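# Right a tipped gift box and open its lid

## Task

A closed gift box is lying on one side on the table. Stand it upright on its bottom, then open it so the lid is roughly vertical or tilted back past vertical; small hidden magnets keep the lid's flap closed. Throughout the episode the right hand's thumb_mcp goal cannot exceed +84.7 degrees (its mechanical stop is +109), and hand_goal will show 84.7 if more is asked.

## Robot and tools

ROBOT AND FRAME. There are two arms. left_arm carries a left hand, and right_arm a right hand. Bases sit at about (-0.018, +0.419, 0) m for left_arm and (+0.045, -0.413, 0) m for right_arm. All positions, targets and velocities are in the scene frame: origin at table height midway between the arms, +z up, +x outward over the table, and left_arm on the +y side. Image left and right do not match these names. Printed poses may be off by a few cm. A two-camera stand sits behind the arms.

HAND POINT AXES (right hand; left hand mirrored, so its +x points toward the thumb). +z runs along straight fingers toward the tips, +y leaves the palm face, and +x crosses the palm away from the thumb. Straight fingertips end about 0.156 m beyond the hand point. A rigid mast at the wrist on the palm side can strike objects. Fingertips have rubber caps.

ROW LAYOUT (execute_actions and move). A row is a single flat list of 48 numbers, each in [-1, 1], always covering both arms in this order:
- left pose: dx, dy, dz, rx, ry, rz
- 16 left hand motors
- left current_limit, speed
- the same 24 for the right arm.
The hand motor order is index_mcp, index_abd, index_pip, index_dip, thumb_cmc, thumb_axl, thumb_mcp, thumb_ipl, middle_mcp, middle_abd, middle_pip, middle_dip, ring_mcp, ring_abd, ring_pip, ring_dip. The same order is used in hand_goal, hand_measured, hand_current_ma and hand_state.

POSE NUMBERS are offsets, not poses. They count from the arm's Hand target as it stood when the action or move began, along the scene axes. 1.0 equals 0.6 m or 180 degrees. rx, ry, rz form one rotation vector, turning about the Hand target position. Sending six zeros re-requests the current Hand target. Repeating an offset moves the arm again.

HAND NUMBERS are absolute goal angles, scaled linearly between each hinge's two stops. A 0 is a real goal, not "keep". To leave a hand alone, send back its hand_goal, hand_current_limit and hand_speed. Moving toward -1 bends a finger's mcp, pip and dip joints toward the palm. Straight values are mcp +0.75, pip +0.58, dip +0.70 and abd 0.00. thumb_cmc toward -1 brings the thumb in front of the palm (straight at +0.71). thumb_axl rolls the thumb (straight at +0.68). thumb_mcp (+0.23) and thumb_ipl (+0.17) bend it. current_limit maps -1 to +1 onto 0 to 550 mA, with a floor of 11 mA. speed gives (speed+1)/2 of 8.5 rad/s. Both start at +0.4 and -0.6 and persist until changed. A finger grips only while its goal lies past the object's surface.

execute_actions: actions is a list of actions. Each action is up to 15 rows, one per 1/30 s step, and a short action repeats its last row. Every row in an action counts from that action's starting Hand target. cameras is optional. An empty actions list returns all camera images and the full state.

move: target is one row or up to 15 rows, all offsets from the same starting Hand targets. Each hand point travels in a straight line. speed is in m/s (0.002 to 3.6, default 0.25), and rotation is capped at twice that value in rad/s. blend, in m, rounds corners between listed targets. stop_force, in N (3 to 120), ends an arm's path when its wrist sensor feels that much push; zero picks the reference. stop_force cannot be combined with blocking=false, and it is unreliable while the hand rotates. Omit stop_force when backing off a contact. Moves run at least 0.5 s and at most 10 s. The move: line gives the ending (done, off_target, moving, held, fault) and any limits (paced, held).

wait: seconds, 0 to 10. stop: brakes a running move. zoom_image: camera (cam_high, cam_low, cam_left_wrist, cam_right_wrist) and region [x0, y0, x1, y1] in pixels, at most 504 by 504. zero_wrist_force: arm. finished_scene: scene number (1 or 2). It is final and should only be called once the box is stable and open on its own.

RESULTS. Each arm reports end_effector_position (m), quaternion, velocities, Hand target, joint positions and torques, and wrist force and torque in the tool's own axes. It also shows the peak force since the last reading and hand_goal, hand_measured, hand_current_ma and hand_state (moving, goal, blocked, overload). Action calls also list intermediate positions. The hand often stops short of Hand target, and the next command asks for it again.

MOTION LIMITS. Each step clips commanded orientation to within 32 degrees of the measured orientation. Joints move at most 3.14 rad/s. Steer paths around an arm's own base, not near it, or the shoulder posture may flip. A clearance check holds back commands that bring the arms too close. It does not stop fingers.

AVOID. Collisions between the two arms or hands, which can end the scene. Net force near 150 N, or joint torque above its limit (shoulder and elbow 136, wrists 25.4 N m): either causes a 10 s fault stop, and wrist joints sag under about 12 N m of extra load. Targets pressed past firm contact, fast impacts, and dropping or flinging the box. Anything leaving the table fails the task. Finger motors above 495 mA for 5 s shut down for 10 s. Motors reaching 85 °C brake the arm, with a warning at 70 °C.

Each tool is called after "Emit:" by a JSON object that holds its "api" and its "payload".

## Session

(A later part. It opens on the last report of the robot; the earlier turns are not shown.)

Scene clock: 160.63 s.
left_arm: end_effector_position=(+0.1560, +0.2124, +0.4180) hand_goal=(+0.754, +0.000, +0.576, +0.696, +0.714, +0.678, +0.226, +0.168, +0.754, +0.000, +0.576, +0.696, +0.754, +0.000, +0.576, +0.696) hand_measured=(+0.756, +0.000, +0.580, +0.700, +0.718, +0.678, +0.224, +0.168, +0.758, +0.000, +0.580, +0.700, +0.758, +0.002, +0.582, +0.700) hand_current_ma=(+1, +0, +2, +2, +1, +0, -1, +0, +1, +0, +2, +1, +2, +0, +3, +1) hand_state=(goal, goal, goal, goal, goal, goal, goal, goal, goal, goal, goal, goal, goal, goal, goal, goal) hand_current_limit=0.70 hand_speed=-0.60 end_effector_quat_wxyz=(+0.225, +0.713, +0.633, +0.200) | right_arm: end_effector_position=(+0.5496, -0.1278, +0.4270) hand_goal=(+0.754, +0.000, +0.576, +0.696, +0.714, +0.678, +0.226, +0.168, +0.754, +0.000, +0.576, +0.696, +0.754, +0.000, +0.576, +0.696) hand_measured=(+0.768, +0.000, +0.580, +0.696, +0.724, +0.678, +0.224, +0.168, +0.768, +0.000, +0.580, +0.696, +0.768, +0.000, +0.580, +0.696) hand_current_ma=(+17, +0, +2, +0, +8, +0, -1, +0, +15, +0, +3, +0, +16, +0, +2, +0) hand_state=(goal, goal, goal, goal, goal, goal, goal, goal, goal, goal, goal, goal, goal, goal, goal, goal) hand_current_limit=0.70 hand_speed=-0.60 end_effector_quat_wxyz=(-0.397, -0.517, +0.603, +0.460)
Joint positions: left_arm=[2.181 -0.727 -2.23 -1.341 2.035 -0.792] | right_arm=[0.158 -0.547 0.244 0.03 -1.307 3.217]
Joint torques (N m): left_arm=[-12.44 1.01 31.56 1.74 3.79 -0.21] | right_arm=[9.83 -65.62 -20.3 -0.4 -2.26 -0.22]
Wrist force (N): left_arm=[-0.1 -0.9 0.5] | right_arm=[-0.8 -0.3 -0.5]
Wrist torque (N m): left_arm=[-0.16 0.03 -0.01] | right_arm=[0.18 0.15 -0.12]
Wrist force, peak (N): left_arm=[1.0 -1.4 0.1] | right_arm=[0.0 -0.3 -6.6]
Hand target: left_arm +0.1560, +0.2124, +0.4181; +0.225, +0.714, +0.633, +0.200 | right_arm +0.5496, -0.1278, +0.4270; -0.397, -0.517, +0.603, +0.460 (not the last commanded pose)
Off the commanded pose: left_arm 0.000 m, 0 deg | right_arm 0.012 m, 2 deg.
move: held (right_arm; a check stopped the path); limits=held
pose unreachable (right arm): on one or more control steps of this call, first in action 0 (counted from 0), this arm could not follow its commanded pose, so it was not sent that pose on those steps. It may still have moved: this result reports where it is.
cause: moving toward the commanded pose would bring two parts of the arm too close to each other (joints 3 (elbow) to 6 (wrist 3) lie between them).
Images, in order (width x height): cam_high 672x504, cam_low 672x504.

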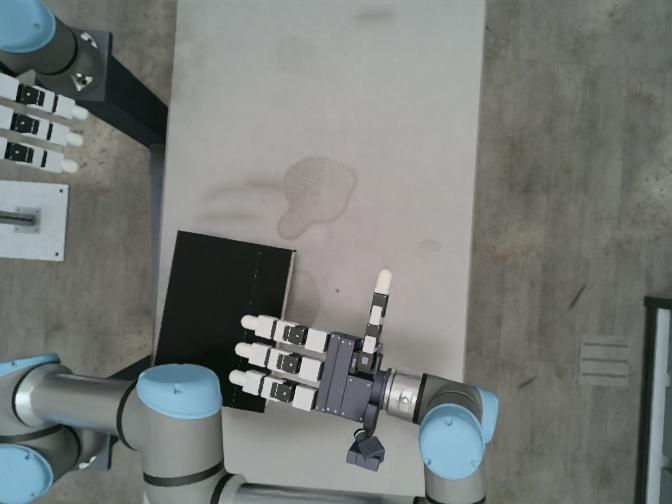

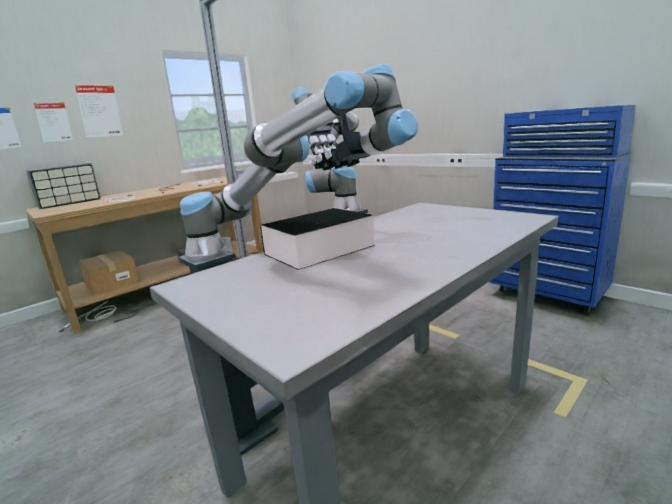

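Emit:
{"api": "move", "payload": {"target": [[0,0,0,0,0,0,0.754,0,0.576,0.696,0.714,0.678,0.226,0.168,0.754,0,0.576,0.696,0.754,0,0.576,0.696,0.7,-0.6,0,0.0133,-0.2117,-0.0485,-0.3567,0.0079,0.93,0,0.79,-0.80,0.714,0.678,0.226,0.168,0.93,0,0.79,-0.80,0.93,0,0.79,-0.80,0.7,-0.6],[0,0,0,0,0,0,0.754,0,0.576,0.696,0.714,0.678,0.226,0.168,0.754,0,0.576,0.696,0.754,0,0.576,0.696,0.7,-0.6,-0.0927,0.0255,-0.4067,-0.0485,-0.3567,0.0079,0.93,0,0.79,-0.80,0.714,0.678,0.226,0.168,0.93,0,0.79,-0.80,0.93,0,0.79,-0.80,0.7,-0.6]], "speed": [0.35,0.2], "blend": [0.03,0], "cameras": ["cam_high","cam_low","cam_right_wrist"]}}

Emit:
{"api": "zoom_image", "payload": {"camera": "cam_low", "region": [255, 180, 405, 280]}}

Emit:
{"api": "zoom_image", "payload": {"camera": "cam_right_wrist", "region": [130, 120, 450, 340]}}

Scene clock: 165.70 s.
left_arm: end_effector_position=(+0.1560, +0.2124, +0.4181) hand_goal=(+0.754, +0.000, +0.576, +0.696, +0.714, +0.678, +0.226, +0.168, +0.754, +0.000, +0.576, +0.696, +0.754, +0.000, +0.576, +0.696) hand_measured=(+0.756, +0.000, +0.580, +0.700, +0.718, +0.678, +0.224, +0.168, +0.758, +0.000, +0.580, +0.700, +0.758, +0.002, +0.582, +0.700) hand_current_ma=(+1, +0, +2, +2, +1, +0, -1, +0, +1, +0, +2, +1, +2, +0, +3, +1) hand_state=(goal, goal, goal, goal, goal, goal, goal, goal, goal, goal, goal, goal, goal, goal, goal, goal) hand_current_limit=0.70 hand_speed=-0.60 end_effector_quat_wxyz=(+0.225, +0.714, +0.633, +0.200) | right_arm: end_effector_position=(+0.4939, -0.1124, +0.1831) hand_goal=(+0.930, +0.000, +0.790, -0.800, +0.714, +0.678, +0.226, +0.168, +0.930, +0.000, +0.790, -0.800, +0.930, +0.000, +0.790, -0.800) hand_measured=(+0.930, +0.000, +0.788, -0.796, +0.720, +0.678, +0.224, +0.168, +0.930, +0.000, +0.788, -0.796, +0.930, +0.000, +0.788, -0.796) hand_current_ma=(+0, +0, +0, +2, +4, +0, -2, +0, +0, +0, +0, +2, +0, +0, +0, +2) hand_state=(goal, goal, goal, goal, goal, goal, goal, goal, goal, goal, goal, goal, goal, goal, goal, goal) hand_current_limit=0.70 hand_speed=-0.60 end_effector_quat_wxyz=(-0.058, -0.659, +0.747, +0.066)
Joint positions: left_arm=[2.181 -0.726 -2.23 -1.341 2.035 -0.792] | right_arm=[0.253 -1.208 1.598 -1.795 -1.511 3.479]
Joint torques (N m): left_arm=[-12.43 2.5 32.05 1.65 3.74 0.8] | right_arm=[-12.13 -29.15 -12.78 -4.16 1.05 -2.56]
Wrist force (N): left_arm=[-0.1 -0.7 0.3] | right_arm=[0.7 0.1 0.1]
Wrist torque (N m): left_arm=[-0.11 0.04 -0.01] | right_arm=[-0.01 -0.08 -0.04]
Wrist force, peak (N): left_arm=[0.0 -1.0 0.8] | right_arm=[0.6 0.4 1.9]
Hand target: left_arm +0.1560, +0.2124, +0.4181; +0.225, +0.714, +0.633, +0.200 | right_arm +0.4940, -0.1125, +0.1830; -0.058, -0.659, +0.747, +0.066
Off the commanded pose: left_arm 0.000 m, 0 deg | right_arm 0.000 m, 0 deg.
move: done
Images, in order (width x height): cam_high 672x504, cam_low 672x504, cam_right_wrist 616x616.

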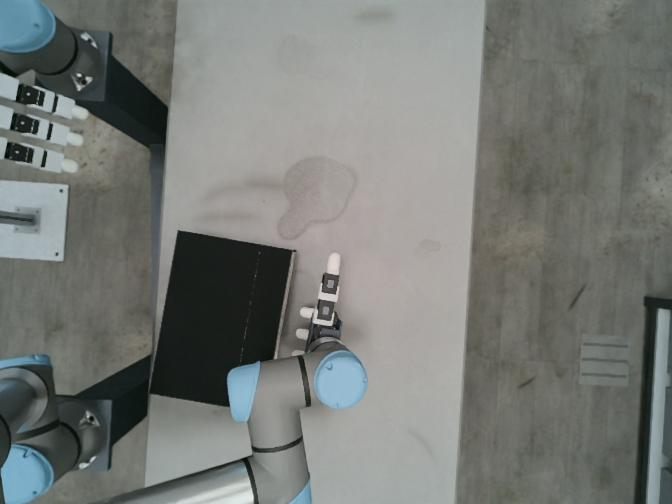

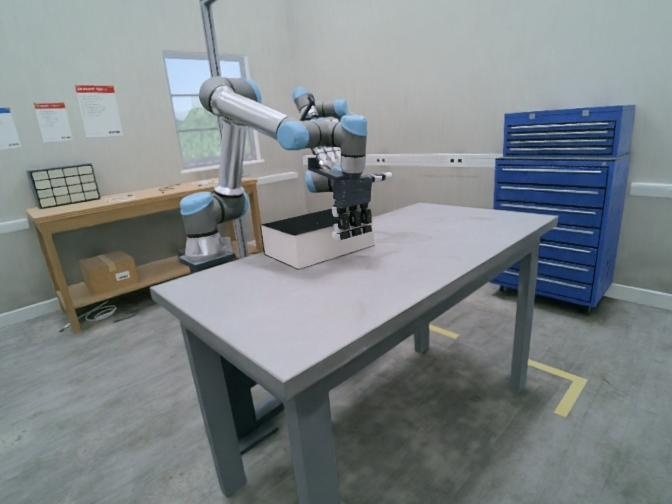

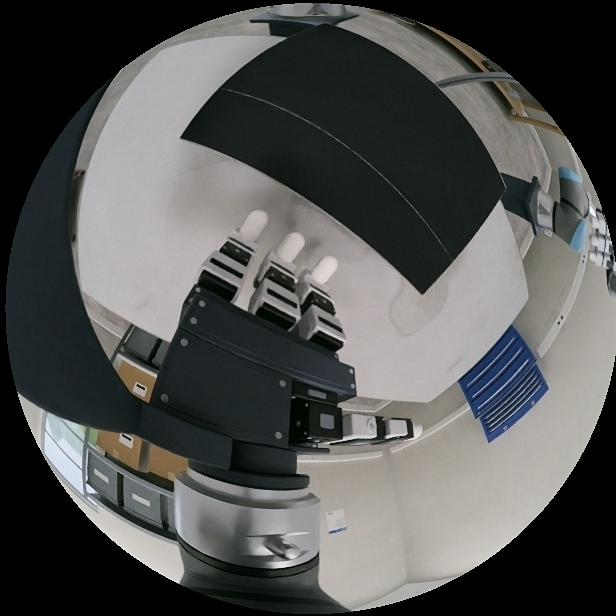

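Scaled by 3.360.

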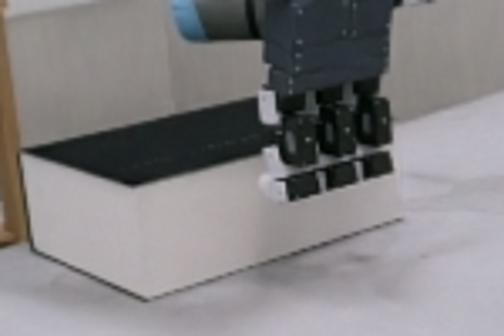

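Scaled by 1.575 from the camera's 616x616 image, which has a finer 880x880 frame.

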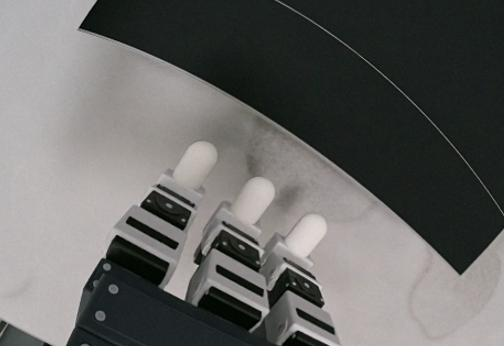

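Emit:
{"api": "move", "payload": {"target": [0,0,0,0,0,0,0.754,0,0.576,0.696,0.714,0.678,0.226,0.168,0.754,0,0.576,0.696,0.754,0,0.576,0.696,0.7,-0.6,-0.0595,0.0079,0,0,0,0,0.93,0,0.79,-0.80,0.714,0.678,0.226,0.168,0.93,0,0.79,-0.80,0.93,0,0.79,-0.80,0.7,-0.6], "speed": 0.03, "stop_force": 3}}

Scene clock: 168.27 s.
left_arm: end_effector_position=(+0.1560, +0.2124, +0.4181) hand_goal=(+0.754, +0.000, +0.576, +0.696, +0.714, +0.678, +0.226, +0.168, +0.754, +0.000, +0.576, +0.696, +0.754, +0.000, +0.576, +0.696) hand_measured=(+0.756, +0.000, +0.580, +0.700, +0.718, +0.678, +0.224, +0.168, +0.758, +0.000, +0.580, +0.700, +0.758, +0.002, +0.582, +0.700) hand_current_ma=(+1, +0, +2, +2, +1, +0, -1, +0, +1, +0, +2, +1, +2, +0, +3, +1) hand_state=(goal, goal, goal, goal, goal, goal, goal, goal, goal, goal, goal, goal, goal, goal, goal, goal) hand_current_limit=0.70 hand_speed=-0.60 end_effector_quat_wxyz=(+0.225, +0.714, +0.633, +0.200) | right_arm: end_effector_position=(+0.4583, -0.1078, +0.1830) hand_goal=(+0.930, +0.000, +0.790, -0.800, +0.714, +0.678, +0.226, +0.168, +0.930, +0.000, +0.790, -0.800, +0.930, +0.000, +0.790, -0.800) hand_measured=(+0.930, +0.000, +0.788, -0.796, +0.720, +0.678, +0.224, +0.168, +0.932, +0.000, +0.788, -0.798, +0.936, +0.000, +0.790, -0.802) hand_current_ma=(+0, +0, +0, +2, +4, +0, -2, +0, +1, +0, +0, +1, +5, +0, +0, +0) hand_state=(goal, goal, goal, goal, goal, goal, goal, goal, goal, goal, goal, goal, goal, goal, goal, goal) hand_current_limit=0.70 hand_speed=-0.60 end_effector_quat_wxyz=(-0.058, -0.659, +0.747, +0.066)
Joint positions: left_arm=[2.181 -0.726 -2.23 -1.341 2.035 -0.792] | right_arm=[0.275 -1.274 1.69 -1.823 -1.508 3.5]
Joint torques (N m): left_arm=[-11.8 1.3 32.37 1.7 3.54 0.12] | right_arm=[-12.31 -25.81 -30.31 -0.03 1.61 -2.42]
Wrist force (N): left_arm=[0.0 -0.9 0.4] | right_arm=[0.1 -0.5 -0.2]
Wrist torque (N m): left_arm=[-0.14 0.03 0.00] | right_arm=[0.01 0.02 -0.12]
Wrist force, peak (N): left_arm=[-0.1 -1.1 0.6] | right_arm=[0.9 -1.7 -0.8]
Hand target: left_arm +0.1560, +0.2124, +0.4181; +0.225, +0.714, +0.633, +0.200 | right_arm +0.4583, -0.1078, +0.1830; -0.058, -0.659, +0.747, +0.066
Off the commanded pose: left_arm 0.000 m, 0 deg | right_arm 0.000 m, 0 deg.
move: done

Emit:
{"api": "move", "payload": {"target": [[0,0,0,0,0,0,0.754,0,0.576,0.696,0.714,0.678,0.226,0.168,0.754,0,0.576,0.696,0.754,0,0.576,0.696,0.7,-0.6,-0.0066,0.0009,0,0,0,0,0.93,0,0.79,-0.80,0.714,0.678,0.226,0.168,0.93,0,0.79,-0.80,0.93,0,0.79,-0.80,0.7,-0.6],[0,0,0,0,0,0,0.754,0,0.576,0.696,0.714,0.678,0.226,0.168,0.754,0,0.576,0.696,0.754,0,0.576,0.696,0.7,-0.6,-0.0066,0.0009,0.03,0,0,0,0.93,0,0.79,-0.80,0.714,0.678,0.226,0.168,0.93,0,0.79,-0.80,0.93,0,0.79,-0.80,0.7,-0.6]], "speed": 0.04, "cameras": ["cam_low","cam_right_wrist"]}}

Emit:
{"api": "zoom_image", "payload": {"camera": "cam_low", "region": [255, 180, 405, 280]}}

Emit:
{"api": "zoom_image", "payload": {"camera": "cam_right_wrist", "region": [130, 120, 450, 340]}}

Scene clock: 169.90 s.
left_arm: end_effector_position=(+0.1560, +0.2124, +0.4181) hand_goal=(+0.754, +0.000, +0.576, +0.696, +0.714, +0.678, +0.226, +0.168, +0.754, +0.000, +0.576, +0.696, +0.754, +0.000, +0.576, +0.696) hand_measured=(+0.756, +0.000, +0.580, +0.700, +0.718, +0.678, +0.224, +0.168, +0.758, +0.000, +0.580, +0.700, +0.758, +0.002, +0.582, +0.700) hand_current_ma=(+1, +0, +2, +2, +1, +0, -1, +0, +1, +0, +2, +1, +2, +0, +3, +1) hand_state=(goal, goal, goal, goal, goal, goal, goal, goal, goal, goal, goal, goal, goal, goal, goal, goal) hand_current_limit=0.70 hand_speed=-0.60 end_effector_quat_wxyz=(+0.225, +0.714, +0.633, +0.200) | right_arm: end_effector_position=(+0.4543, -0.1072, +0.2011) hand_goal=(+0.930, +0.000, +0.790, -0.800, +0.714, +0.678, +0.226, +0.168, +0.930, +0.000, +0.790, -0.800, +0.930, +0.000, +0.790, -0.800) hand_measured=(+0.932, +0.000, +0.790, -0.798, +0.720, +0.678, +0.224, +0.168, +0.934, +0.002, +0.792, -0.800, +0.938, +0.000, +0.792, -0.800) hand_current_ma=(+0, +0, +0, +1, +4, +0, -2, +0, +3, +1, +0, +0, +7, +0, +1, +0) hand_state=(goal, goal, goal, goal, goal, goal, goal, goal, goal, goal, goal, goal, goal, goal, goal, goal) hand_current_limit=0.70 hand_speed=-0.60 end_effector_quat_wxyz=(-0.058, -0.659, +0.747, +0.066)
Joint positions: left_arm=[2.181 -0.726 -2.23 -1.341 2.035 -0.792] | right_arm=[0.277 -1.298 1.672 -1.781 -1.507 3.503]
Joint torques (N m): left_arm=[-11.92 0.25 32.12 1.7 3.62 -0.45] | right_arm=[1.84 -26.83 -13.5 -4.28 1.85 -0.18]
Wrist force (N): left_arm=[0.1 -0.8 0.6] | right_arm=[0.7 -0.5 0.2]
Wrist torque (N m): left_arm=[-0.15 0.02 0.01] | right_arm=[0.01 -0.07 -0.07]
Wrist force, peak (N): left_arm=[-0.1 -1.0 0.8] | right_arm=[-0.4 -2.9 -2.3]
Hand target: left_arm +0.1560, +0.2124, +0.4181; +0.225, +0.714, +0.633, +0.200 | right_arm +0.4543, -0.1072, +0.2010; -0.058, -0.659, +0.747, +0.066
Off the commanded pose: left_arm 0.000 m, 0 deg | right_arm 0.000 m, 0 deg.
move: done
Images, in order (width x height): cam_low 672x504, cam_right_wrist 616x616.

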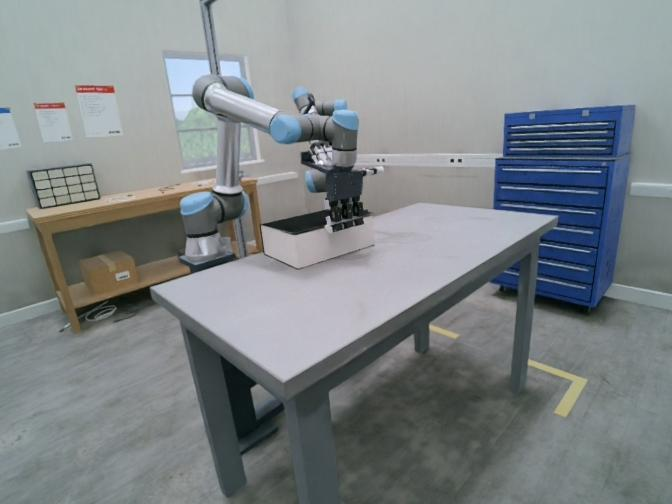

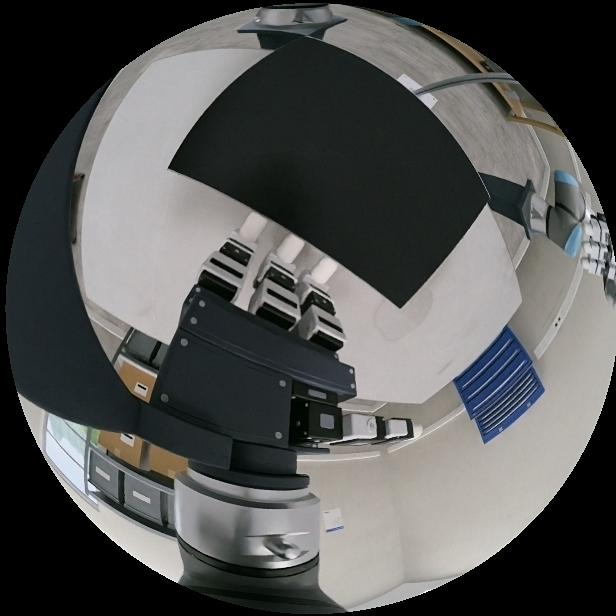

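Scaled by 3.360.

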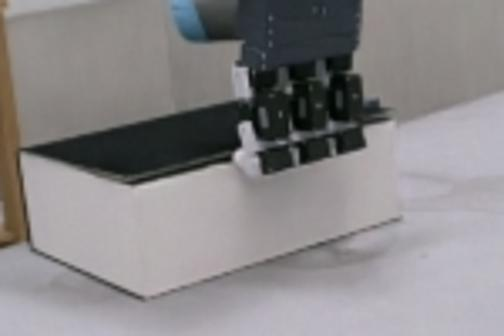

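Scaled by 1.575 from the camera's 616x616 image, which has a finer 880x880 frame.

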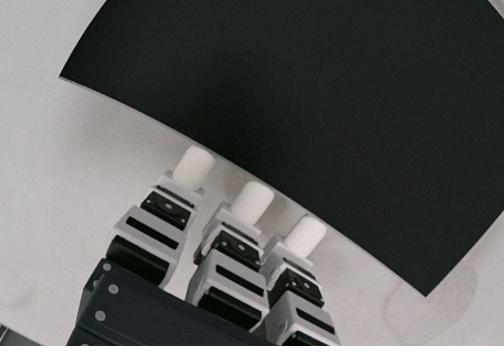

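Emit:
{"api": "move", "payload": {"target": [[0,0,0,0,0,0,0.754,0,0.576,0.696,0.714,0.678,0.226,0.168,0.754,0,0.576,0.696,0.754,0,0.576,0.696,0.7,-0.6,-0.0066,0.0008,0.0833,0,0,0,0.93,0,0.79,-0.80,0.714,0.678,0.226,0.168,0.93,0,0.79,-0.80,0.93,0,0.79,-0.80,0.7,-0.6],[0,0,0,0,0,0,0.754,0,0.576,0.696,0.714,0.678,0.226,0.168,0.754,0,0.576,0.696,0.754,0,0.576,0.696,0.7,-0.6,0.059,-0.0074,0.1028,0.0199,0.1655,0,0.754,0,0.576,0.696,0.714,0.678,0.226,0.168,0.754,0,0.576,0.696,0.754,0,0.576,0.696,0.7,-0.6],[0,0,0,0,0,0,0.754,0,0.576,0.696,0.714,0.678,0.226,0.168,0.754,0,0.576,0.696,0.754,0,0.576,0.696,0.7,-0.6,0.1164,-0.0147,0.0557,0.0431,0.3585,0,0.754,0,0.576,0.696,0.714,0.678,0.226,0.168,0.754,0,0.576,0.696,0.754,0,0.576,0.696,0.7,-0.6]], "speed": [0.07,0.15,0.2], "blend": [0.005,0.005,0], "cameras": ["cam_low","cam_high"]}}

Emit:
{"api": "zoom_image", "payload": {"camera": "cam_low", "region": [255, 160, 425, 280]}}

Emit:
{"api": "zoom_image", "payload": {"camera": "cam_high", "region": [140, 210, 340, 430]}}

Scene clock: 178.53 s.
left_arm: end_effector_position=(+0.1560, +0.2124, +0.4181) hand_goal=(+0.754, +0.000, +0.576, +0.696, +0.714, +0.678, +0.226, +0.168, +0.754, +0.000, +0.576, +0.696, +0.754, +0.000, +0.576, +0.696) hand_measured=(+0.756, +0.000, +0.580, +0.700, +0.718, +0.678, +0.224, +0.168, +0.758, +0.000, +0.580, +0.700, +0.758, +0.002, +0.582, +0.700) hand_current_ma=(+1, +0, +2, +2, +1, +0, -1, +0, +1, +0, +2, +1, +2, +0, +3, +1) hand_state=(goal, goal, goal, goal, goal, goal, goal, goal, goal, goal, goal, goal, goal, goal, goal, goal) hand_current_limit=0.70 hand_speed=-0.60 end_effector_quat_wxyz=(+0.225, +0.714, +0.633, +0.200) | right_arm: end_effector_position=(+0.5242, -0.1161, +0.2344) hand_goal=(+0.754, +0.000, +0.576, +0.696, +0.714, +0.678, +0.226, +0.168, +0.754, +0.000, +0.576, +0.696, +0.754, +0.000, +0.576, +0.696) hand_measured=(+0.770, +0.000, +0.582, +0.698, +0.722, +0.678, +0.224, +0.168, +0.766, +0.002, +0.582, +0.696, +0.774, -0.002, +0.582, +0.700) hand_current_ma=(+19, +0, +4, +0, +6, +0, -2, +0, +13, +0, +4, +0, +26, -1, +5, +2) hand_state=(goal, goal, goal, goal, goal, goal, goal, goal, goal, goal, goal, goal, goal, goal, goal, goal) hand_current_limit=0.70 hand_speed=-0.60 end_effector_quat_wxyz=(-0.404, -0.525, +0.595, +0.455)
Joint positions: left_arm=[2.181 -0.726 -2.23 -1.341 2.035 -0.792] | right_arm=[0.187 -0.633 0.907 -0.545 -1.307 3.218]
Joint torques (N m): left_arm=[-10.9 -2.99 31.7 1.74 3.53 -1.26] | right_arm=[7.26 -51.5 -15.49 2.54 -2.97 2.67]
Wrist force (N): left_arm=[-0.1 -0.8 0.6] | right_arm=[-0.6 0.3 -0.5]
Wrist torque (N m): left_arm=[-0.15 0.04 -0.01] | right_arm=[0.26 0.11 -0.21]
Wrist force, peak (N): left_arm=[0.3 -1.2 0.7] | right_arm=[-0.5 0.0 -4.1]
Hand target: left_arm +0.1560, +0.2124, +0.4181; +0.225, +0.714, +0.633, +0.200 | right_arm +0.5241, -0.1160, +0.2344; -0.405, -0.525, +0.595, +0.455
Off the commanded pose: left_arm 0.000 m, 0 deg | right_arm 0.000 m, 0 deg.
move: done; blend cut to 0 m at target 2
Images, in order (width x height): cam_high 672x504, cam_low 672x504.

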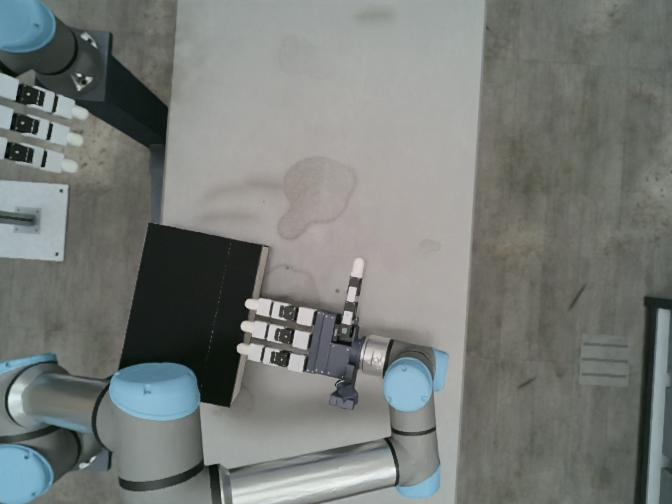

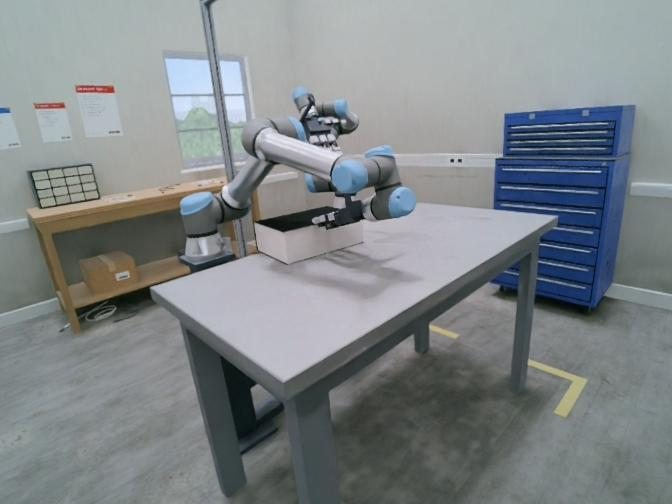

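Scaled by 2.965.

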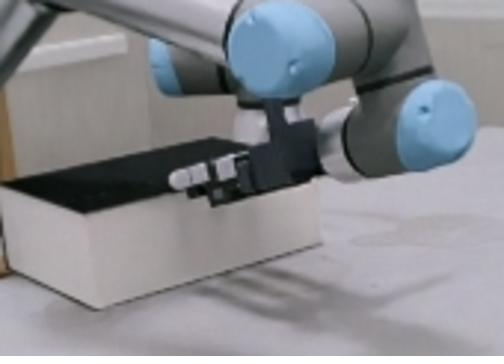

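Scaled by 2.291.

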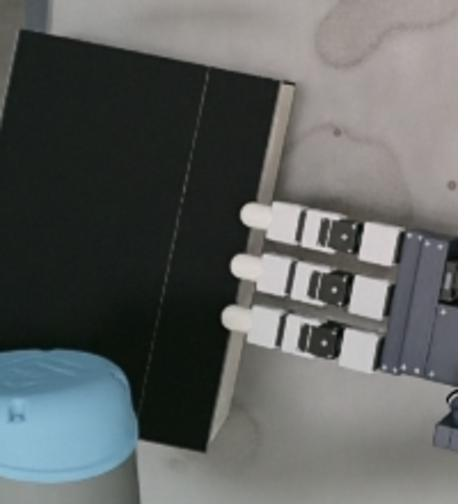

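Emit:
{"api": "move", "payload": {"target": [[0.0003,-0.4965,-0.1467,0,0,0,0.754,0,0.576,0.696,0.714,0.678,0.226,0.168,0.754,0,0.576,0.696,0.754,0,0.576,0.696,0.7,-0.6,0.0496,-0.006,0.0833,0,0,0,0.754,0,0.576,0.696,0.714,0.678,0.226,0.168,0.754,0,0.576,0.696,0.754,0,0.576,0.696,0.7,-0.6],[0.0003,-0.4965,-0.3885,0,0,0,0.754,0,0.576,0.696,0.714,0.678,0.226,0.168,0.754,0,0.576,0.696,0.754,0,0.576,0.696,0.7,-0.6,0.0598,-0.0067,0.1093,-0.0431,-0.3585,0,0.93,0,0.79,-0.80,0.714,0.678,0.226,0.168,0.93,0,0.79,-0.80,0.93,0,0.79,-0.80,0.7,-0.6]], "speed": [0.3,0.25], "blend": [0.02,0], "cameras": ["cam_high","cam_left_wrist"]}}

Emit:
{"api": "zoom_image", "payload": {"camera": "cam_high", "region": [60, 200, 340, 430]}}

Scene clock: 185.70 s.
left_arm: end_effector_position=(+0.1561, -0.0855, +0.1850) hand_goal=(+0.754, +0.000, +0.576, +0.696, +0.714, +0.678, +0.226, +0.168, +0.754, +0.000, +0.576, +0.696, +0.754, +0.000, +0.576, +0.696) hand_measured=(+0.756, +0.000, +0.580, +0.700, +0.718, +0.678, +0.224, +0.168, +0.758, +0.000, +0.580, +0.700, +0.758, +0.002, +0.582, +0.700) hand_current_ma=(+1, +0, +2, +2, +1, +0, -1, +0, +1, +0, +2, +1, +2, +0, +3, +1) hand_state=(goal, goal, goal, goal, goal, goal, goal, goal, goal, goal, goal, goal, goal, goal, goal, goal) hand_current_limit=0.70 hand_speed=-0.60 end_effector_quat_wxyz=(+0.225, +0.714, +0.633, +0.200) | right_arm: end_effector_position=(+0.5600, -0.1201, +0.3000) hand_goal=(+0.930, +0.000, +0.790, -0.800, +0.714, +0.678, +0.226, +0.168, +0.930, +0.000, +0.790, -0.800, +0.930, +0.000, +0.790, -0.800) hand_measured=(+0.924, +0.000, +0.786, -0.796, +0.720, +0.678, +0.224, +0.168, +0.924, +0.002, +0.786, -0.796, +0.924, -0.002, +0.786, -0.796) hand_current_ma=(-4, +0, -2, +2, +4, +0, -2, +0, -4, +0, -2, +2, -4, -1, -2, +2) hand_state=(goal, goal, goal, goal, goal, goal, goal, goal, goal, goal, goal, goal, goal, goal, goal, goal) hand_current_limit=0.70 hand_speed=-0.60 end_effector_quat_wxyz=(-0.058, -0.659, +0.747, +0.066)
Joint positions: left_arm=[1.833 -1.824 -2.084 -0.581 2.145 -1.173] | right_arm=[0.221 -1.131 1.18 -1.453 -1.517 3.447]
Joint torques (N m): left_arm=[11.9 41.59 27.21 4.24 3.25 1.54] | right_arm=[-12.29 -49.53 -17.84 -1.94 2.69 -2.62]
Wrist force (N): left_arm=[0.3 -0.6 0.6] | right_arm=[0.3 0.0 -0.2]
Wrist torque (N m): left_arm=[-0.13 -0.04 -0.03] | right_arm=[-0.01 -0.04 0.00]
Wrist force, peak (N): left_arm=[-2.3 -0.8 0.9] | right_arm=[-0.9 0.3 -0.7]
Hand target: left_arm +0.1561, -0.0855, +0.1850; +0.225, +0.714, +0.633, +0.200 | right_arm +0.5600, -0.1201, +0.3000; -0.058, -0.659, +0.747, +0.066
Off the commanded pose: left_arm 0.000 m, 0 deg | right_arm 0.000 m, 0 deg.
move: done
Images, in order (width x height): cam_high 672x504, cam_left_wrist 616x616.

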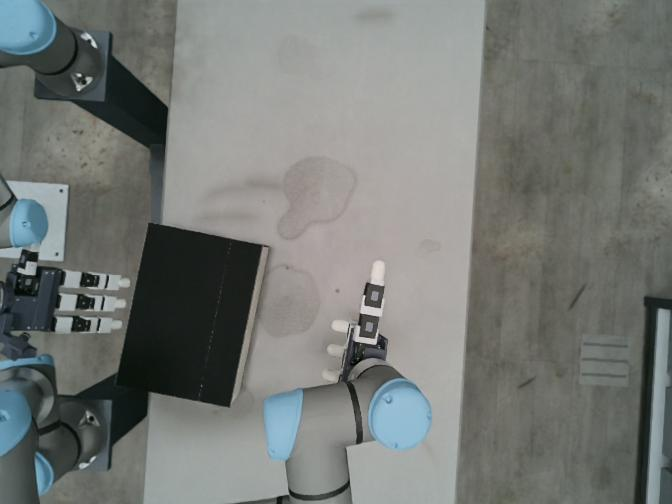

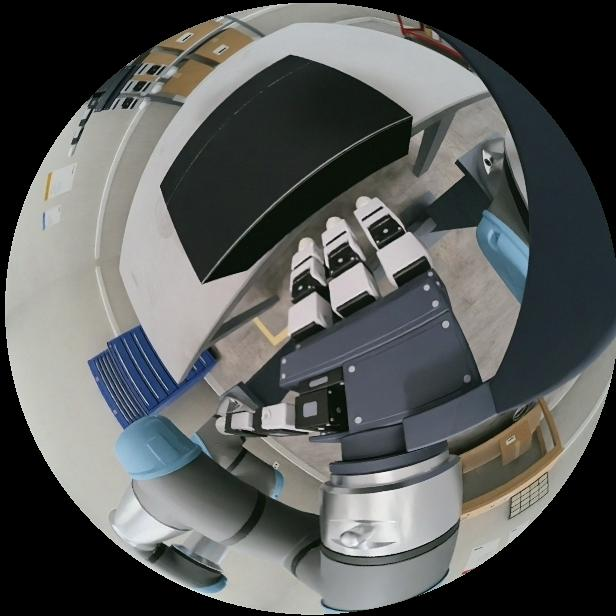

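Scaled by 1.800.

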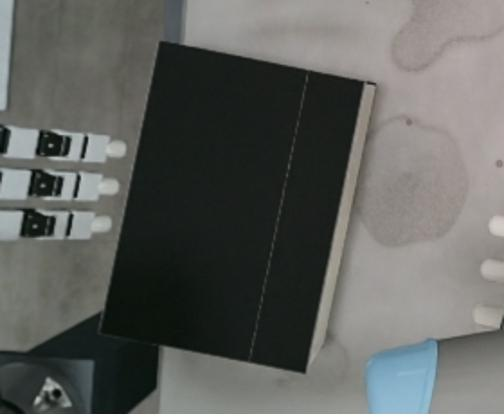

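Emit:
{"api": "move", "payload": {"target": [0.174,-0.0209,0,0,0,0,0.754,0,0.576,0.696,0.714,0.678,0.226,0.168,0.754,0,0.576,0.696,0.754,0,0.576,0.696,0.7,-0.6,0,0,0,0,0,0,0.93,0,0.79,-0.80,0.714,0.678,0.226,0.168,0.93,0,0.79,-0.80,0.93,0,0.79,-0.80,0.7,-0.6], "speed": 0.07, "cameras": ["cam_high"]}}

Emit:
{"api": "zoom_image", "payload": {"camera": "cam_high", "region": [80, 200, 360, 430]}}

Scene clock: 187.80 s.
left_arm: end_effector_position=(+0.2606, -0.0981, +0.1849) hand_goal=(+0.754, +0.000, +0.576, +0.696, +0.714, +0.678, +0.226, +0.168, +0.754, +0.000, +0.576, +0.696, +0.754, +0.000, +0.576, +0.696) hand_measured=(+0.762, +0.000, +0.580, +0.700, +0.718, +0.678, +0.224, +0.168, +0.764, +0.000, +0.582, +0.700, +0.764, +0.002, +0.582, +0.700) hand_current_ma=(+6, +0, +2, +2, +1, +0, -1, +0, +7, +0, +3, +1, +8, +0, +3, +1) hand_state=(goal, goal, goal, goal, goal, goal, goal, goal, goal, goal, goal, goal, goal, goal, goal, goal) hand_current_limit=0.70 hand_speed=-0.60 end_effector_quat_wxyz=(+0.225, +0.714, +0.633, +0.200) | right_arm: end_effector_position=(+0.5600, -0.1201, +0.3000) hand_goal=(+0.930, +0.000, +0.790, -0.800, +0.714, +0.678, +0.226, +0.168, +0.930, +0.000, +0.790, -0.800, +0.930, +0.000, +0.790, -0.800) hand_measured=(+0.924, +0.000, +0.786, -0.796, +0.720, +0.678, +0.224, +0.168, +0.924, +0.002, +0.786, -0.796, +0.924, -0.002, +0.786, -0.796) hand_current_ma=(-4, +0, -2, +2, +4, +0, -2, +0, -4, +0, -2, +2, -4, -1, -2, +2) hand_state=(goal, goal, goal, goal, goal, goal, goal, goal, goal, goal, goal, goal, goal, goal, goal, goal) hand_current_limit=0.70 hand_speed=-0.60 end_effector_quat_wxyz=(-0.058, -0.659, +0.747, +0.066)
Joint positions: left_arm=[2.026 -1.885 -2.036 -0.454 2.091 -0.955] | right_arm=[0.221 -1.131 1.18 -1.453 -1.517 3.447]
Joint torques (N m): left_arm=[-12.14 45.13 3.94 1.49 3.55 -1.38] | right_arm=[-12.45 -50.44 -16.86 -0.12 2.72 -2.26]
Wrist force (N): left_arm=[-0.3 -0.9 0.4] | right_arm=[0.2 0.2 0.0]
Wrist torque (N m): left_arm=[-0.15 0.06 -0.03] | right_arm=[0.01 -0.04 -0.01]
Wrist force, peak (N): left_arm=[-0.6 -2.6 -4.7] | right_arm=[0.7 0.0 -0.2]
Hand target: left_arm +0.2605, -0.0980, +0.1850; +0.225, +0.714, +0.633, +0.200 | right_arm +0.5600, -0.1201, +0.3000; -0.058, -0.659, +0.747, +0.066
Off the commanded pose: left_arm 0.000 m, 0 deg | right_arm 0.000 m, 0 deg.
move: done
Images, in order (width x height): cam_high 672x504.

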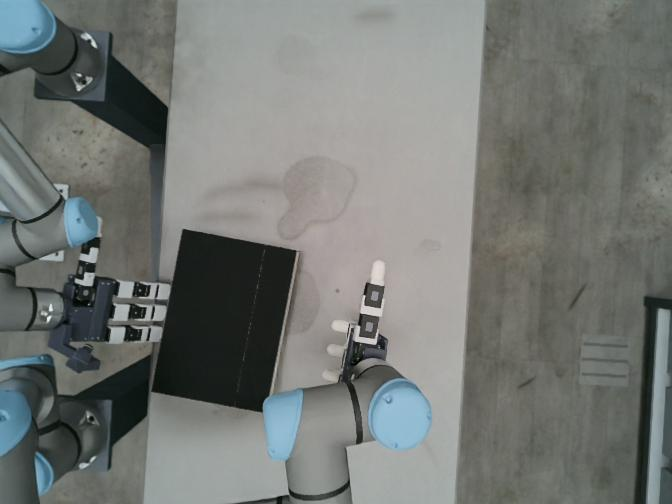

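Scaled by 1.800.

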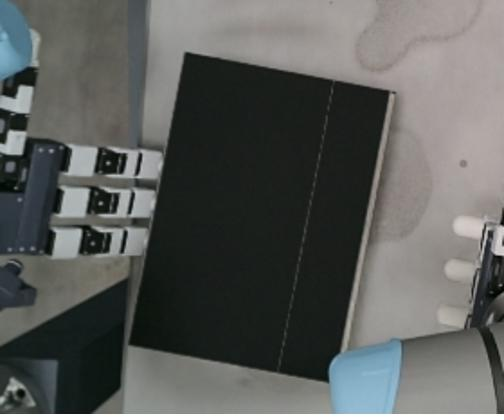

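Emit:
{"api": "move", "payload": {"target": [0,0,0,0,0,0,0.754,0,0.576,0.696,0.714,0.678,0.226,0.168,0.754,0,0.576,0.696,0.754,0,0.576,0.696,0.7,-0.6,-0.1025,0.0088,-0.195,0,0,0,0.93,0,0.79,-0.80,0.714,0.678,0.226,0.168,0.93,0,0.79,-0.80,0.93,0,0.79,-0.80,0.7,-0.6], "speed": 0.2}}

Emit:
{"api": "move", "payload": {"target": [0,0,0,0,0,0,0.754,0,0.576,0.696,0.714,0.678,0.226,0.168,0.754,0,0.576,0.696,0.754,0,0.576,0.696,0.7,-0.6,-0.0661,0.0085,0,0,0,0,0.93,0,0.79,-0.80,0.714,0.678,0.226,0.168,0.93,0,0.79,-0.80,0.93,0,0.79,-0.80,0.7,-0.6], "speed": 0.03, "stop_force": 3, "cameras": ["cam_low"]}}

Scene clock: 190.20 s.
left_arm: end_effector_position=(+0.2605, -0.0980, +0.1850) hand_goal=(+0.754, +0.000, +0.576, +0.696, +0.714, +0.678, +0.226, +0.168, +0.754, +0.000, +0.576, +0.696, +0.754, +0.000, +0.576, +0.696) hand_measured=(+0.762, +0.000, +0.580, +0.700, +0.718, +0.678, +0.224, +0.168, +0.764, +0.000, +0.582, +0.700, +0.764, +0.002, +0.582, +0.700) hand_current_ma=(+6, +0, +2, +2, +1, +0, -1, +0, +7, +0, +3, +1, +8, +0, +3, +1) hand_state=(goal, goal, goal, goal, goal, goal, goal, goal, goal, goal, goal, goal, goal, goal, goal, goal) hand_current_limit=0.70 hand_speed=-0.60 end_effector_quat_wxyz=(+0.225, +0.714, +0.633, +0.200) | right_arm: end_effector_position=(+0.4985, -0.1147, +0.1831) hand_goal=(+0.930, +0.000, +0.790, -0.800, +0.714, +0.678, +0.226, +0.168, +0.930, +0.000, +0.790, -0.800, +0.930, +0.000, +0.790, -0.800) hand_measured=(+0.926, +0.000, +0.786, -0.796, +0.720, +0.678, +0.222, +0.168, +0.926, +0.002, +0.786, -0.796, +0.926, -0.002, +0.788, -0.796) hand_current_ma=(-3, +0, -2, +2, +4, +0, -2, +0, -2, +0, -2, +2, -2, -1, -1, +2) hand_state=(goal, goal, goal, goal, goal, goal, goal, goal, goal, goal, goal, goal, goal, goal, goal, goal) hand_current_limit=0.70 hand_speed=-0.60 end_effector_quat_wxyz=(-0.058, -0.659, +0.747, +0.066)
Joint positions: left_arm=[2.026 -1.885 -2.037 -0.454 2.092 -0.955] | right_arm=[0.248 -1.201 1.587 -1.792 -1.512 3.474]
Joint torques (N m): left_arm=[-12.51 44.15 5.23 1.76 3.78 1.17] | right_arm=[-13.11 -29.98 -15.46 -4.25 1.35 -2.66]
Wrist force (N): left_arm=[-0.1 -0.7 0.7] | right_arm=[0.0 0.1 -0.1]
Wrist torque (N m): left_arm=[-0.16 0.03 -0.02] | right_arm=[0.01 0.00 -0.10]
Wrist force, peak (N): left_arm=[-0.2 -0.9 0.8] | right_arm=[0.6 0.7 2.1]
Hand target: left_arm +0.2605, -0.0980, +0.1850; +0.225, +0.714, +0.633, +0.200 | right_arm +0.4985, -0.1148, +0.1830; -0.058, -0.659, +0.747, +0.066
Off the commanded pose: left_arm 0.000 m, 0 deg | right_arm 0.000 m, 0 deg.
move: done

Scene clock: 192.47 s.
left_arm: end_effector_position=(+0.2605, -0.0980, +0.1850) hand_goal=(+0.754, +0.000, +0.576, +0.696, +0.714, +0.678, +0.226, +0.168, +0.754, +0.000, +0.576, +0.696, +0.754, +0.000, +0.576, +0.696) hand_measured=(+0.762, +0.000, +0.580, +0.700, +0.718, +0.678, +0.224, +0.168, +0.764, +0.000, +0.582, +0.700, +0.764, +0.002, +0.582, +0.700) hand_current_ma=(+6, +0, +2, +2, +1, +0, -1, +0, +7, +0, +3, +1, +8, +0, +3, +1) hand_state=(goal, goal, goal, goal, goal, goal, goal, goal, goal, goal, goal, goal, goal, goal, goal, goal) hand_current_limit=0.70 hand_speed=-0.60 end_effector_quat_wxyz=(+0.225, +0.714, +0.633, +0.200) | right_arm: end_effector_position=(+0.4651, -0.1105, +0.1830) hand_goal=(+0.930, +0.000, +0.790, -0.800, +0.714, +0.678, +0.226, +0.168, +0.930, +0.000, +0.790, -0.800, +0.930, +0.000, +0.790, -0.800) hand_measured=(+0.930, +0.000, +0.788, -0.800, +0.718, +0.678, +0.222, +0.168, +0.930, +0.002, +0.788, -0.800, +0.930, -0.002, +0.788, -0.800) hand_current_ma=(+0, +0, -1, +0, +3, +0, -2, +0, +0, +0, -1, +0, +0, -1, -1, +0) hand_state=(goal, goal, goal, goal, goal, goal, goal, goal, goal, goal, goal, goal, goal, goal, goal, goal) hand_current_limit=0.70 hand_speed=-0.60 end_effector_quat_wxyz=(-0.058, -0.659, +0.747, +0.066)
Joint positions: left_arm=[2.026 -1.885 -2.037 -0.454 2.092 -0.955] | right_arm=[0.267 -1.264 1.676 -1.818 -1.509 3.493]
Joint torques (N m): left_arm=[-11.38 44.38 5.5 1.55 3.83 0.3] | right_arm=[-12.14 -42.7 -14.81 -1.1 -2.94 -2.7]
Wrist force (N): left_arm=[0.0 -0.6 0.4] | right_arm=[0.4 0.1 0.0]
Wrist torque (N m): left_arm=[-0.11 0.02 -0.01] | right_arm=[0.00 -0.05 0.04]
Wrist force, peak (N): left_arm=[-0.3 -0.9 0.5] | right_arm=[0.4 -3.3 -2.1]
Hand target: left_arm +0.2605, -0.0980, +0.1850; +0.225, +0.714, +0.633, +0.200 | right_arm +0.4651, -0.1105, +0.1830; -0.058, -0.659, +0.747, +0.066 (not the last commanded pose)
Off the commanded pose: left_arm 0.000 m, 0 deg | right_arm 0.006 m, 0 deg.
move: contact (right_arm)
Images, in order (width x height): cam_low 672x504.

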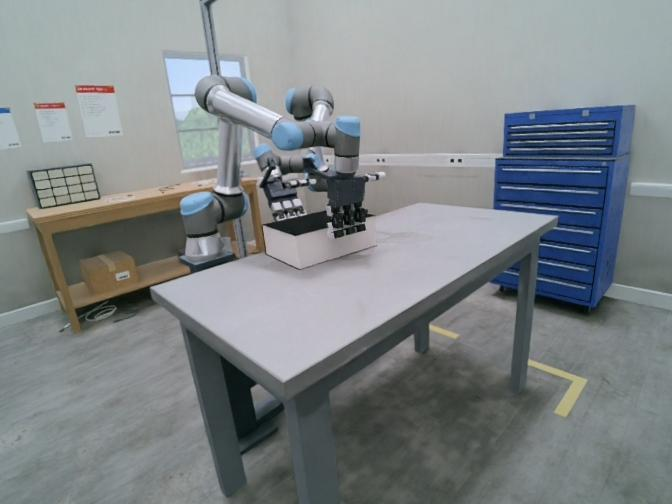

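Emit:
{"api": "move", "payload": {"target": [[0,0,0,0,0,0,0.754,0,0.576,0.696,0.714,0.678,0.226,0.168,0.754,0,0.576,0.696,0.754,0,0.576,0.696,0.7,-0.6,-0.005,0.0006,0,0,0,0,0.93,0,0.79,-0.80,0.714,0.678,0.226,0.168,0.93,0,0.79,-0.80,0.93,0,0.79,-0.80,0.7,-0.6],[0,0,0,0,0,0,0.754,0,0.576,0.696,0.714,0.678,0.226,0.168,0.754,0,0.576,0.696,0.754,0,0.576,0.696,0.7,-0.6,-0.005,0.0006,0.0567,0,0,0,0.93,0,0.79,-0.80,0.714,0.678,0.226,0.168,0.93,0,0.79,-0.80,0.93,0,0.79,-0.80,0.7,-0.6],[0,0,0,0,0,0,0.754,0,0.576,0.696,0.714,0.678,0.226,0.168,0.754,0,0.576,0.696,0.754,0,0.576,0.696,0.7,-0.6,-0.0661,0.0085,0.09,0,0,0,0.93,0,0.79,-0.80,0.714,0.678,0.226,0.168,0.93,0,0.79,-0.80,0.93,0,0.79,-0.80,0.7,-0.6],[0,0,0,0,0,0,0.754,0,0.576,0.696,0.714,0.678,0.226,0.168,0.754,0,0.576,0.696,0.754,0,0.576,0.696,0.7,-0.6,-0.0871,0.0112,0.1103,0,0,0,0.93,0,0.79,-0.80,0.714,0.678,0.226,0.168,0.93,0,0.79,-0.80,0.93,0,0.79,-0.80,0.7,-0.6]], "speed": [0.03,0.04,0.05,0.05], "blend": [0,0.003,0.005,0], "cameras": ["cam_low","cam_high"]}}

Emit:
{"api": "zoom_image", "payload": {"camera": "cam_low", "region": [255, 160, 405, 280]}}

Emit:
{"api": "zoom_image", "payload": {"camera": "cam_high", "region": [100, 210, 340, 430]}}

Scene clock: 196.00 s.
left_arm: end_effector_position=(+0.2605, -0.0980, +0.1850) hand_goal=(+0.754, +0.000, +0.576, +0.696, +0.714, +0.678, +0.226, +0.168, +0.754, +0.000, +0.576, +0.696, +0.754, +0.000, +0.576, +0.696) hand_measured=(+0.846, +0.000, +0.632, +0.724, +0.718, +0.678, +0.224, +0.168, +0.850, +0.000, +0.630, +0.718, +0.844, +0.002, +0.638, +0.718) hand_current_ma=(+245, +0, +104, +35, +1, +0, -1, +0, +258, +0, +98, +26, +237, +0, +121, +25) hand_state=(blocked, goal, blocked, blocked, goal, goal, goal, goal, blocked, goal, blocked, blocked, blocked, goal, blocked, blocked) hand_current_limit=0.70 hand_speed=-0.60 end_effector_quat_wxyz=(+0.225, +0.714, +0.633, +0.200) | right_arm: end_effector_position=(+0.4127, -0.1036, +0.2492) hand_goal=(+0.930, +0.000, +0.790, -0.800, +0.714, +0.678, +0.226, +0.168, +0.930, +0.000, +0.790, -0.800, +0.930, +0.000, +0.790, -0.800) hand_measured=(+0.996, +0.000, +0.842, -0.822, +0.718, +0.678, +0.222, +0.168, +0.996, +0.000, +0.846, -0.824, +0.996, -0.002, +0.844, -0.826) hand_current_ma=(+159, +0, +100, -29, +3, +0, -2, +0, +157, +0, +111, -35, +158, +0, +110, -36) hand_state=(blocked, goal, blocked, blocked, goal, goal, goal, goal, blocked, goal, blocked, blocked, blocked, goal, blocked, blocked) hand_current_limit=0.70 hand_speed=-0.60 end_effector_quat_wxyz=(-0.058, -0.659, +0.747, +0.066) end_effector_velocity=(+0.001, +0.000, -0.002) end_effector_angular_velocity=(-0.001, +0.005, -0.001)
Joint positions: left_arm=[2.026 -1.885 -2.037 -0.454 2.092 -0.955] | right_arm=[0.302 -1.416 1.689 -1.682 -1.503 3.527]
Joint velocities: left_arm=[within noise] | right_arm=[0 0.005 0 0 0 0]
Joint torques (N m): left_arm=[3.58 35.11 6.6 2.12 3.7 -0.87] | right_arm=[-0.14 -11.48 -1.37 6.77 5.77 -0.69]
Wrist force (N): left_arm=[-0.6 -13.0 -18.8] | right_arm=[0.4 -35.5 -24.9]
Wrist torque (N m): left_arm=[2.45 -0.41 0.21] | right_arm=[3.63 0.57 -0.98]
Wrist force, peak (N): left_arm=[-0.6 -13.4 -20.2] | right_arm=[0.4 -35.5 -24.9]
Hand target: left_arm +0.2605, -0.0980, +0.1850; +0.225, +0.714, +0.633, +0.200 | right_arm +0.4128, -0.1038, +0.2492; -0.058, -0.659, +0.747, +0.066
Off the commanded pose: left_arm 0.000 m, 0 deg | right_arm 0.000 m, 0 deg.
move: done
Images, in order (width x height): cam_high 672x504, cam_low 672x504.

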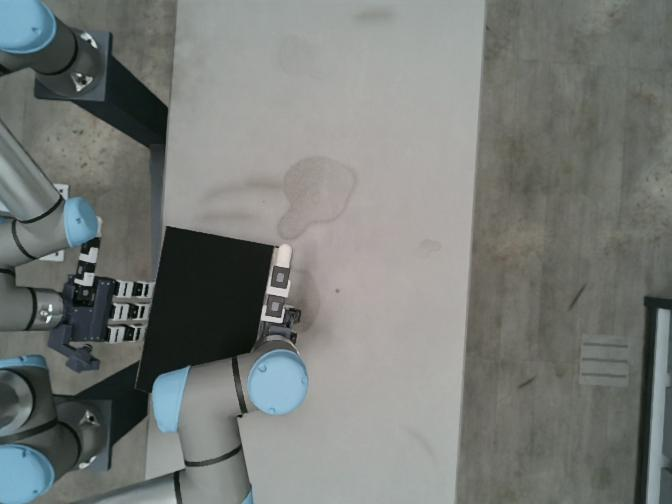

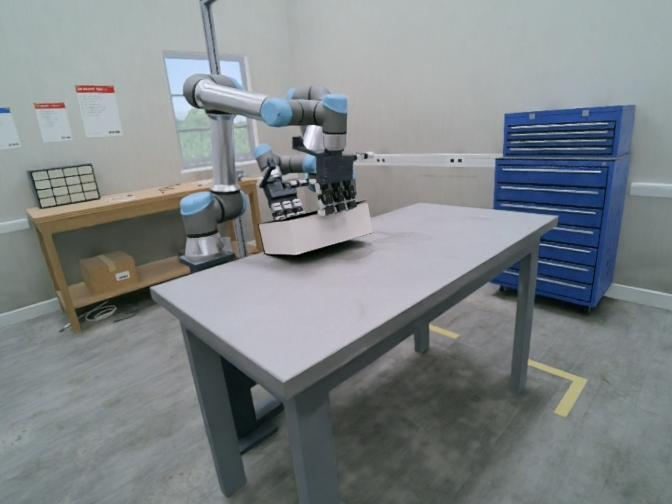

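Scaled by 3.360.

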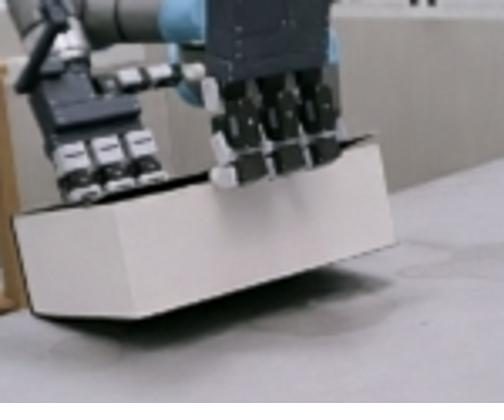

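Scaled by 2.100.

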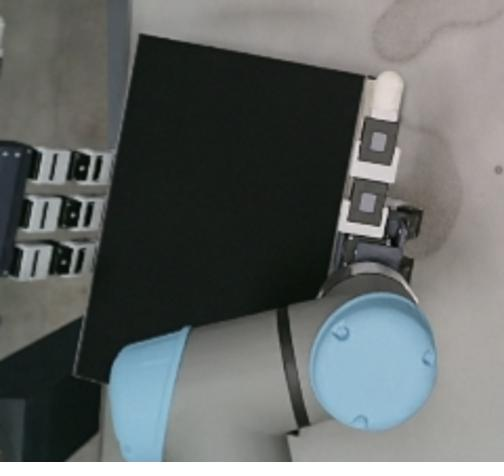

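Emit:
{"api": "move", "payload": {"target": [[0,0,0,0,0,0,0.754,0,0.576,0.696,0.714,0.678,0.226,0.168,0.754,0,0.576,0.696,0.754,0,0.576,0.696,0.7,-0.6,0.021,-0.0027,-0.0203,0,0,0,0.93,0,0.79,-0.80,0.714,0.678,0.226,0.168,0.93,0,0.79,-0.80,0.93,0,0.79,-0.80,0.7,-0.6],[0,0,0,0,0,0,0.754,0,0.576,0.696,0.714,0.678,0.226,0.168,0.754,0,0.576,0.696,0.754,0,0.576,0.696,0.7,-0.6,0.0821,-0.0106,-0.0536,0,0,0,0.93,0,0.79,-0.80,0.714,0.678,0.226,0.168,0.93,0,0.79,-0.80,0.93,0,0.79,-0.80,0.7,-0.6],[0,0,0,0,0,0,0.754,0,0.576,0.696,0.714,0.678,0.226,0.168,0.754,0,0.576,0.696,0.754,0,0.576,0.696,0.7,-0.6,0.0972,-0.0125,-0.1103,0,0,0,0.93,0,0.79,-0.80,0.714,0.678,0.226,0.168,0.93,0,0.79,-0.80,0.93,0,0.79,-0.80,0.7,-0.6]], "speed": 0.06, "blend": [0.003,0.003,0], "cameras": ["cam_low","cam_high"]}}

Emit:
{"api": "zoom_image", "payload": {"camera": "cam_low", "region": [255, 160, 405, 280]}}

Emit:
{"api": "zoom_image", "payload": {"camera": "cam_high", "region": [100, 210, 340, 430]}}

Scene clock: 198.30 s.
left_arm: end_effector_position=(+0.2605, -0.0980, +0.1850) hand_goal=(+0.754, +0.000, +0.576, +0.696, +0.714, +0.678, +0.226, +0.168, +0.754, +0.000, +0.576, +0.696, +0.754, +0.000, +0.576, +0.696) hand_measured=(+0.792, -0.002, +0.598, +0.712, +0.718, +0.678, +0.224, +0.168, +0.792, -0.002, +0.598, +0.708, +0.790, +0.000, +0.600, +0.708) hand_current_ma=(+60, +0, +25, +14, +1, +0, -1, +0, +63, +0, +24, +11, +58, +0, +29, +10) hand_state=(blocked, goal, blocked, goal, goal, goal, goal, goal, blocked, goal, blocked, goal, blocked, goal, blocked, goal) hand_current_limit=0.70 hand_speed=-0.60 end_effector_quat_wxyz=(+0.225, +0.714, +0.633, +0.200) | right_arm: end_effector_position=(+0.4711, -0.1113, +0.1829) hand_goal=(+0.930, +0.000, +0.790, -0.800, +0.714, +0.678, +0.226, +0.168, +0.930, +0.000, +0.790, -0.800, +0.930, +0.000, +0.790, -0.800) hand_measured=(+0.930, +0.002, +0.792, -0.798, +0.718, +0.678, +0.222, +0.168, +0.930, +0.002, +0.792, -0.798, +0.930, +0.000, +0.792, -0.798) hand_current_ma=(+0, +0, +1, +1, +3, +0, -2, +0, +0, +1, +1, +1, +0, +0, +1, +1) hand_state=(goal, goal, goal, goal, goal, goal, goal, goal, goal, goal, goal, goal, goal, goal, goal, goal) hand_current_limit=0.70 hand_speed=-0.60 end_effector_quat_wxyz=(-0.058, -0.659, +0.747, +0.066)
Joint positions: left_arm=[2.026 -1.885 -2.037 -0.454 2.092 -0.955] | right_arm=[0.264 -1.252 1.66 -1.814 -1.51 3.489]
Joint torques (N m): left_arm=[12.88 24.51 7.47 4.87 3.8 -1.13] | right_arm=[-3.61 -44.41 -30.86 -0.17 -2.49 -1.15]
Wrist force (N): left_arm=[-0.3 -2.4 0.4] | right_arm=[0.9 -0.5 -0.6]
Wrist torque (N m): left_arm=[0.08 0.07 0.00] | right_arm=[-0.04 -0.11 0.08]
Wrist force, peak (N): left_arm=[-0.8 -13.0 -18.9] | right_arm=[0.6 -36.2 -24.9]
Hand target: left_arm +0.2605, -0.0980, +0.1850; +0.225, +0.714, +0.633, +0.200 | right_arm +0.4711, -0.1113, +0.1830; -0.058, -0.659, +0.747, +0.066
Off the commanded pose: left_arm 0.000 m, 0 deg | right_arm 0.000 m, 0 deg.
move: done
Images, in order (width x height): cam_high 672x504, cam_low 672x504.

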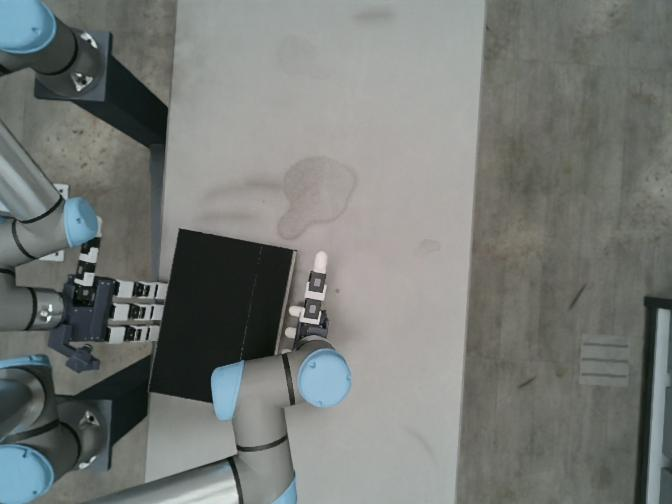

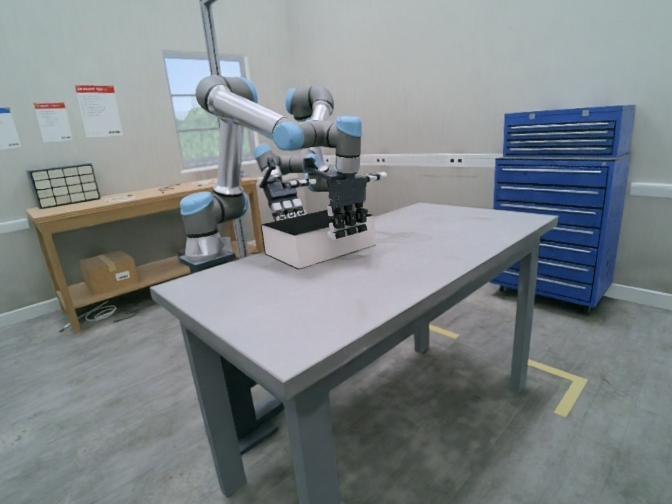

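Scaled by 3.360.

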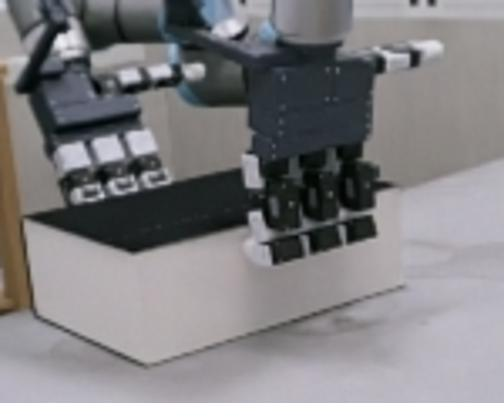

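Scaled by 2.100.

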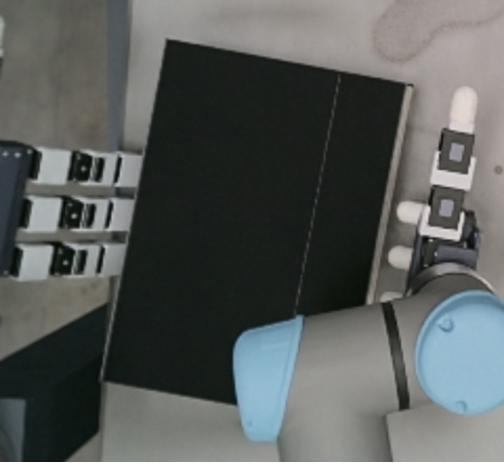

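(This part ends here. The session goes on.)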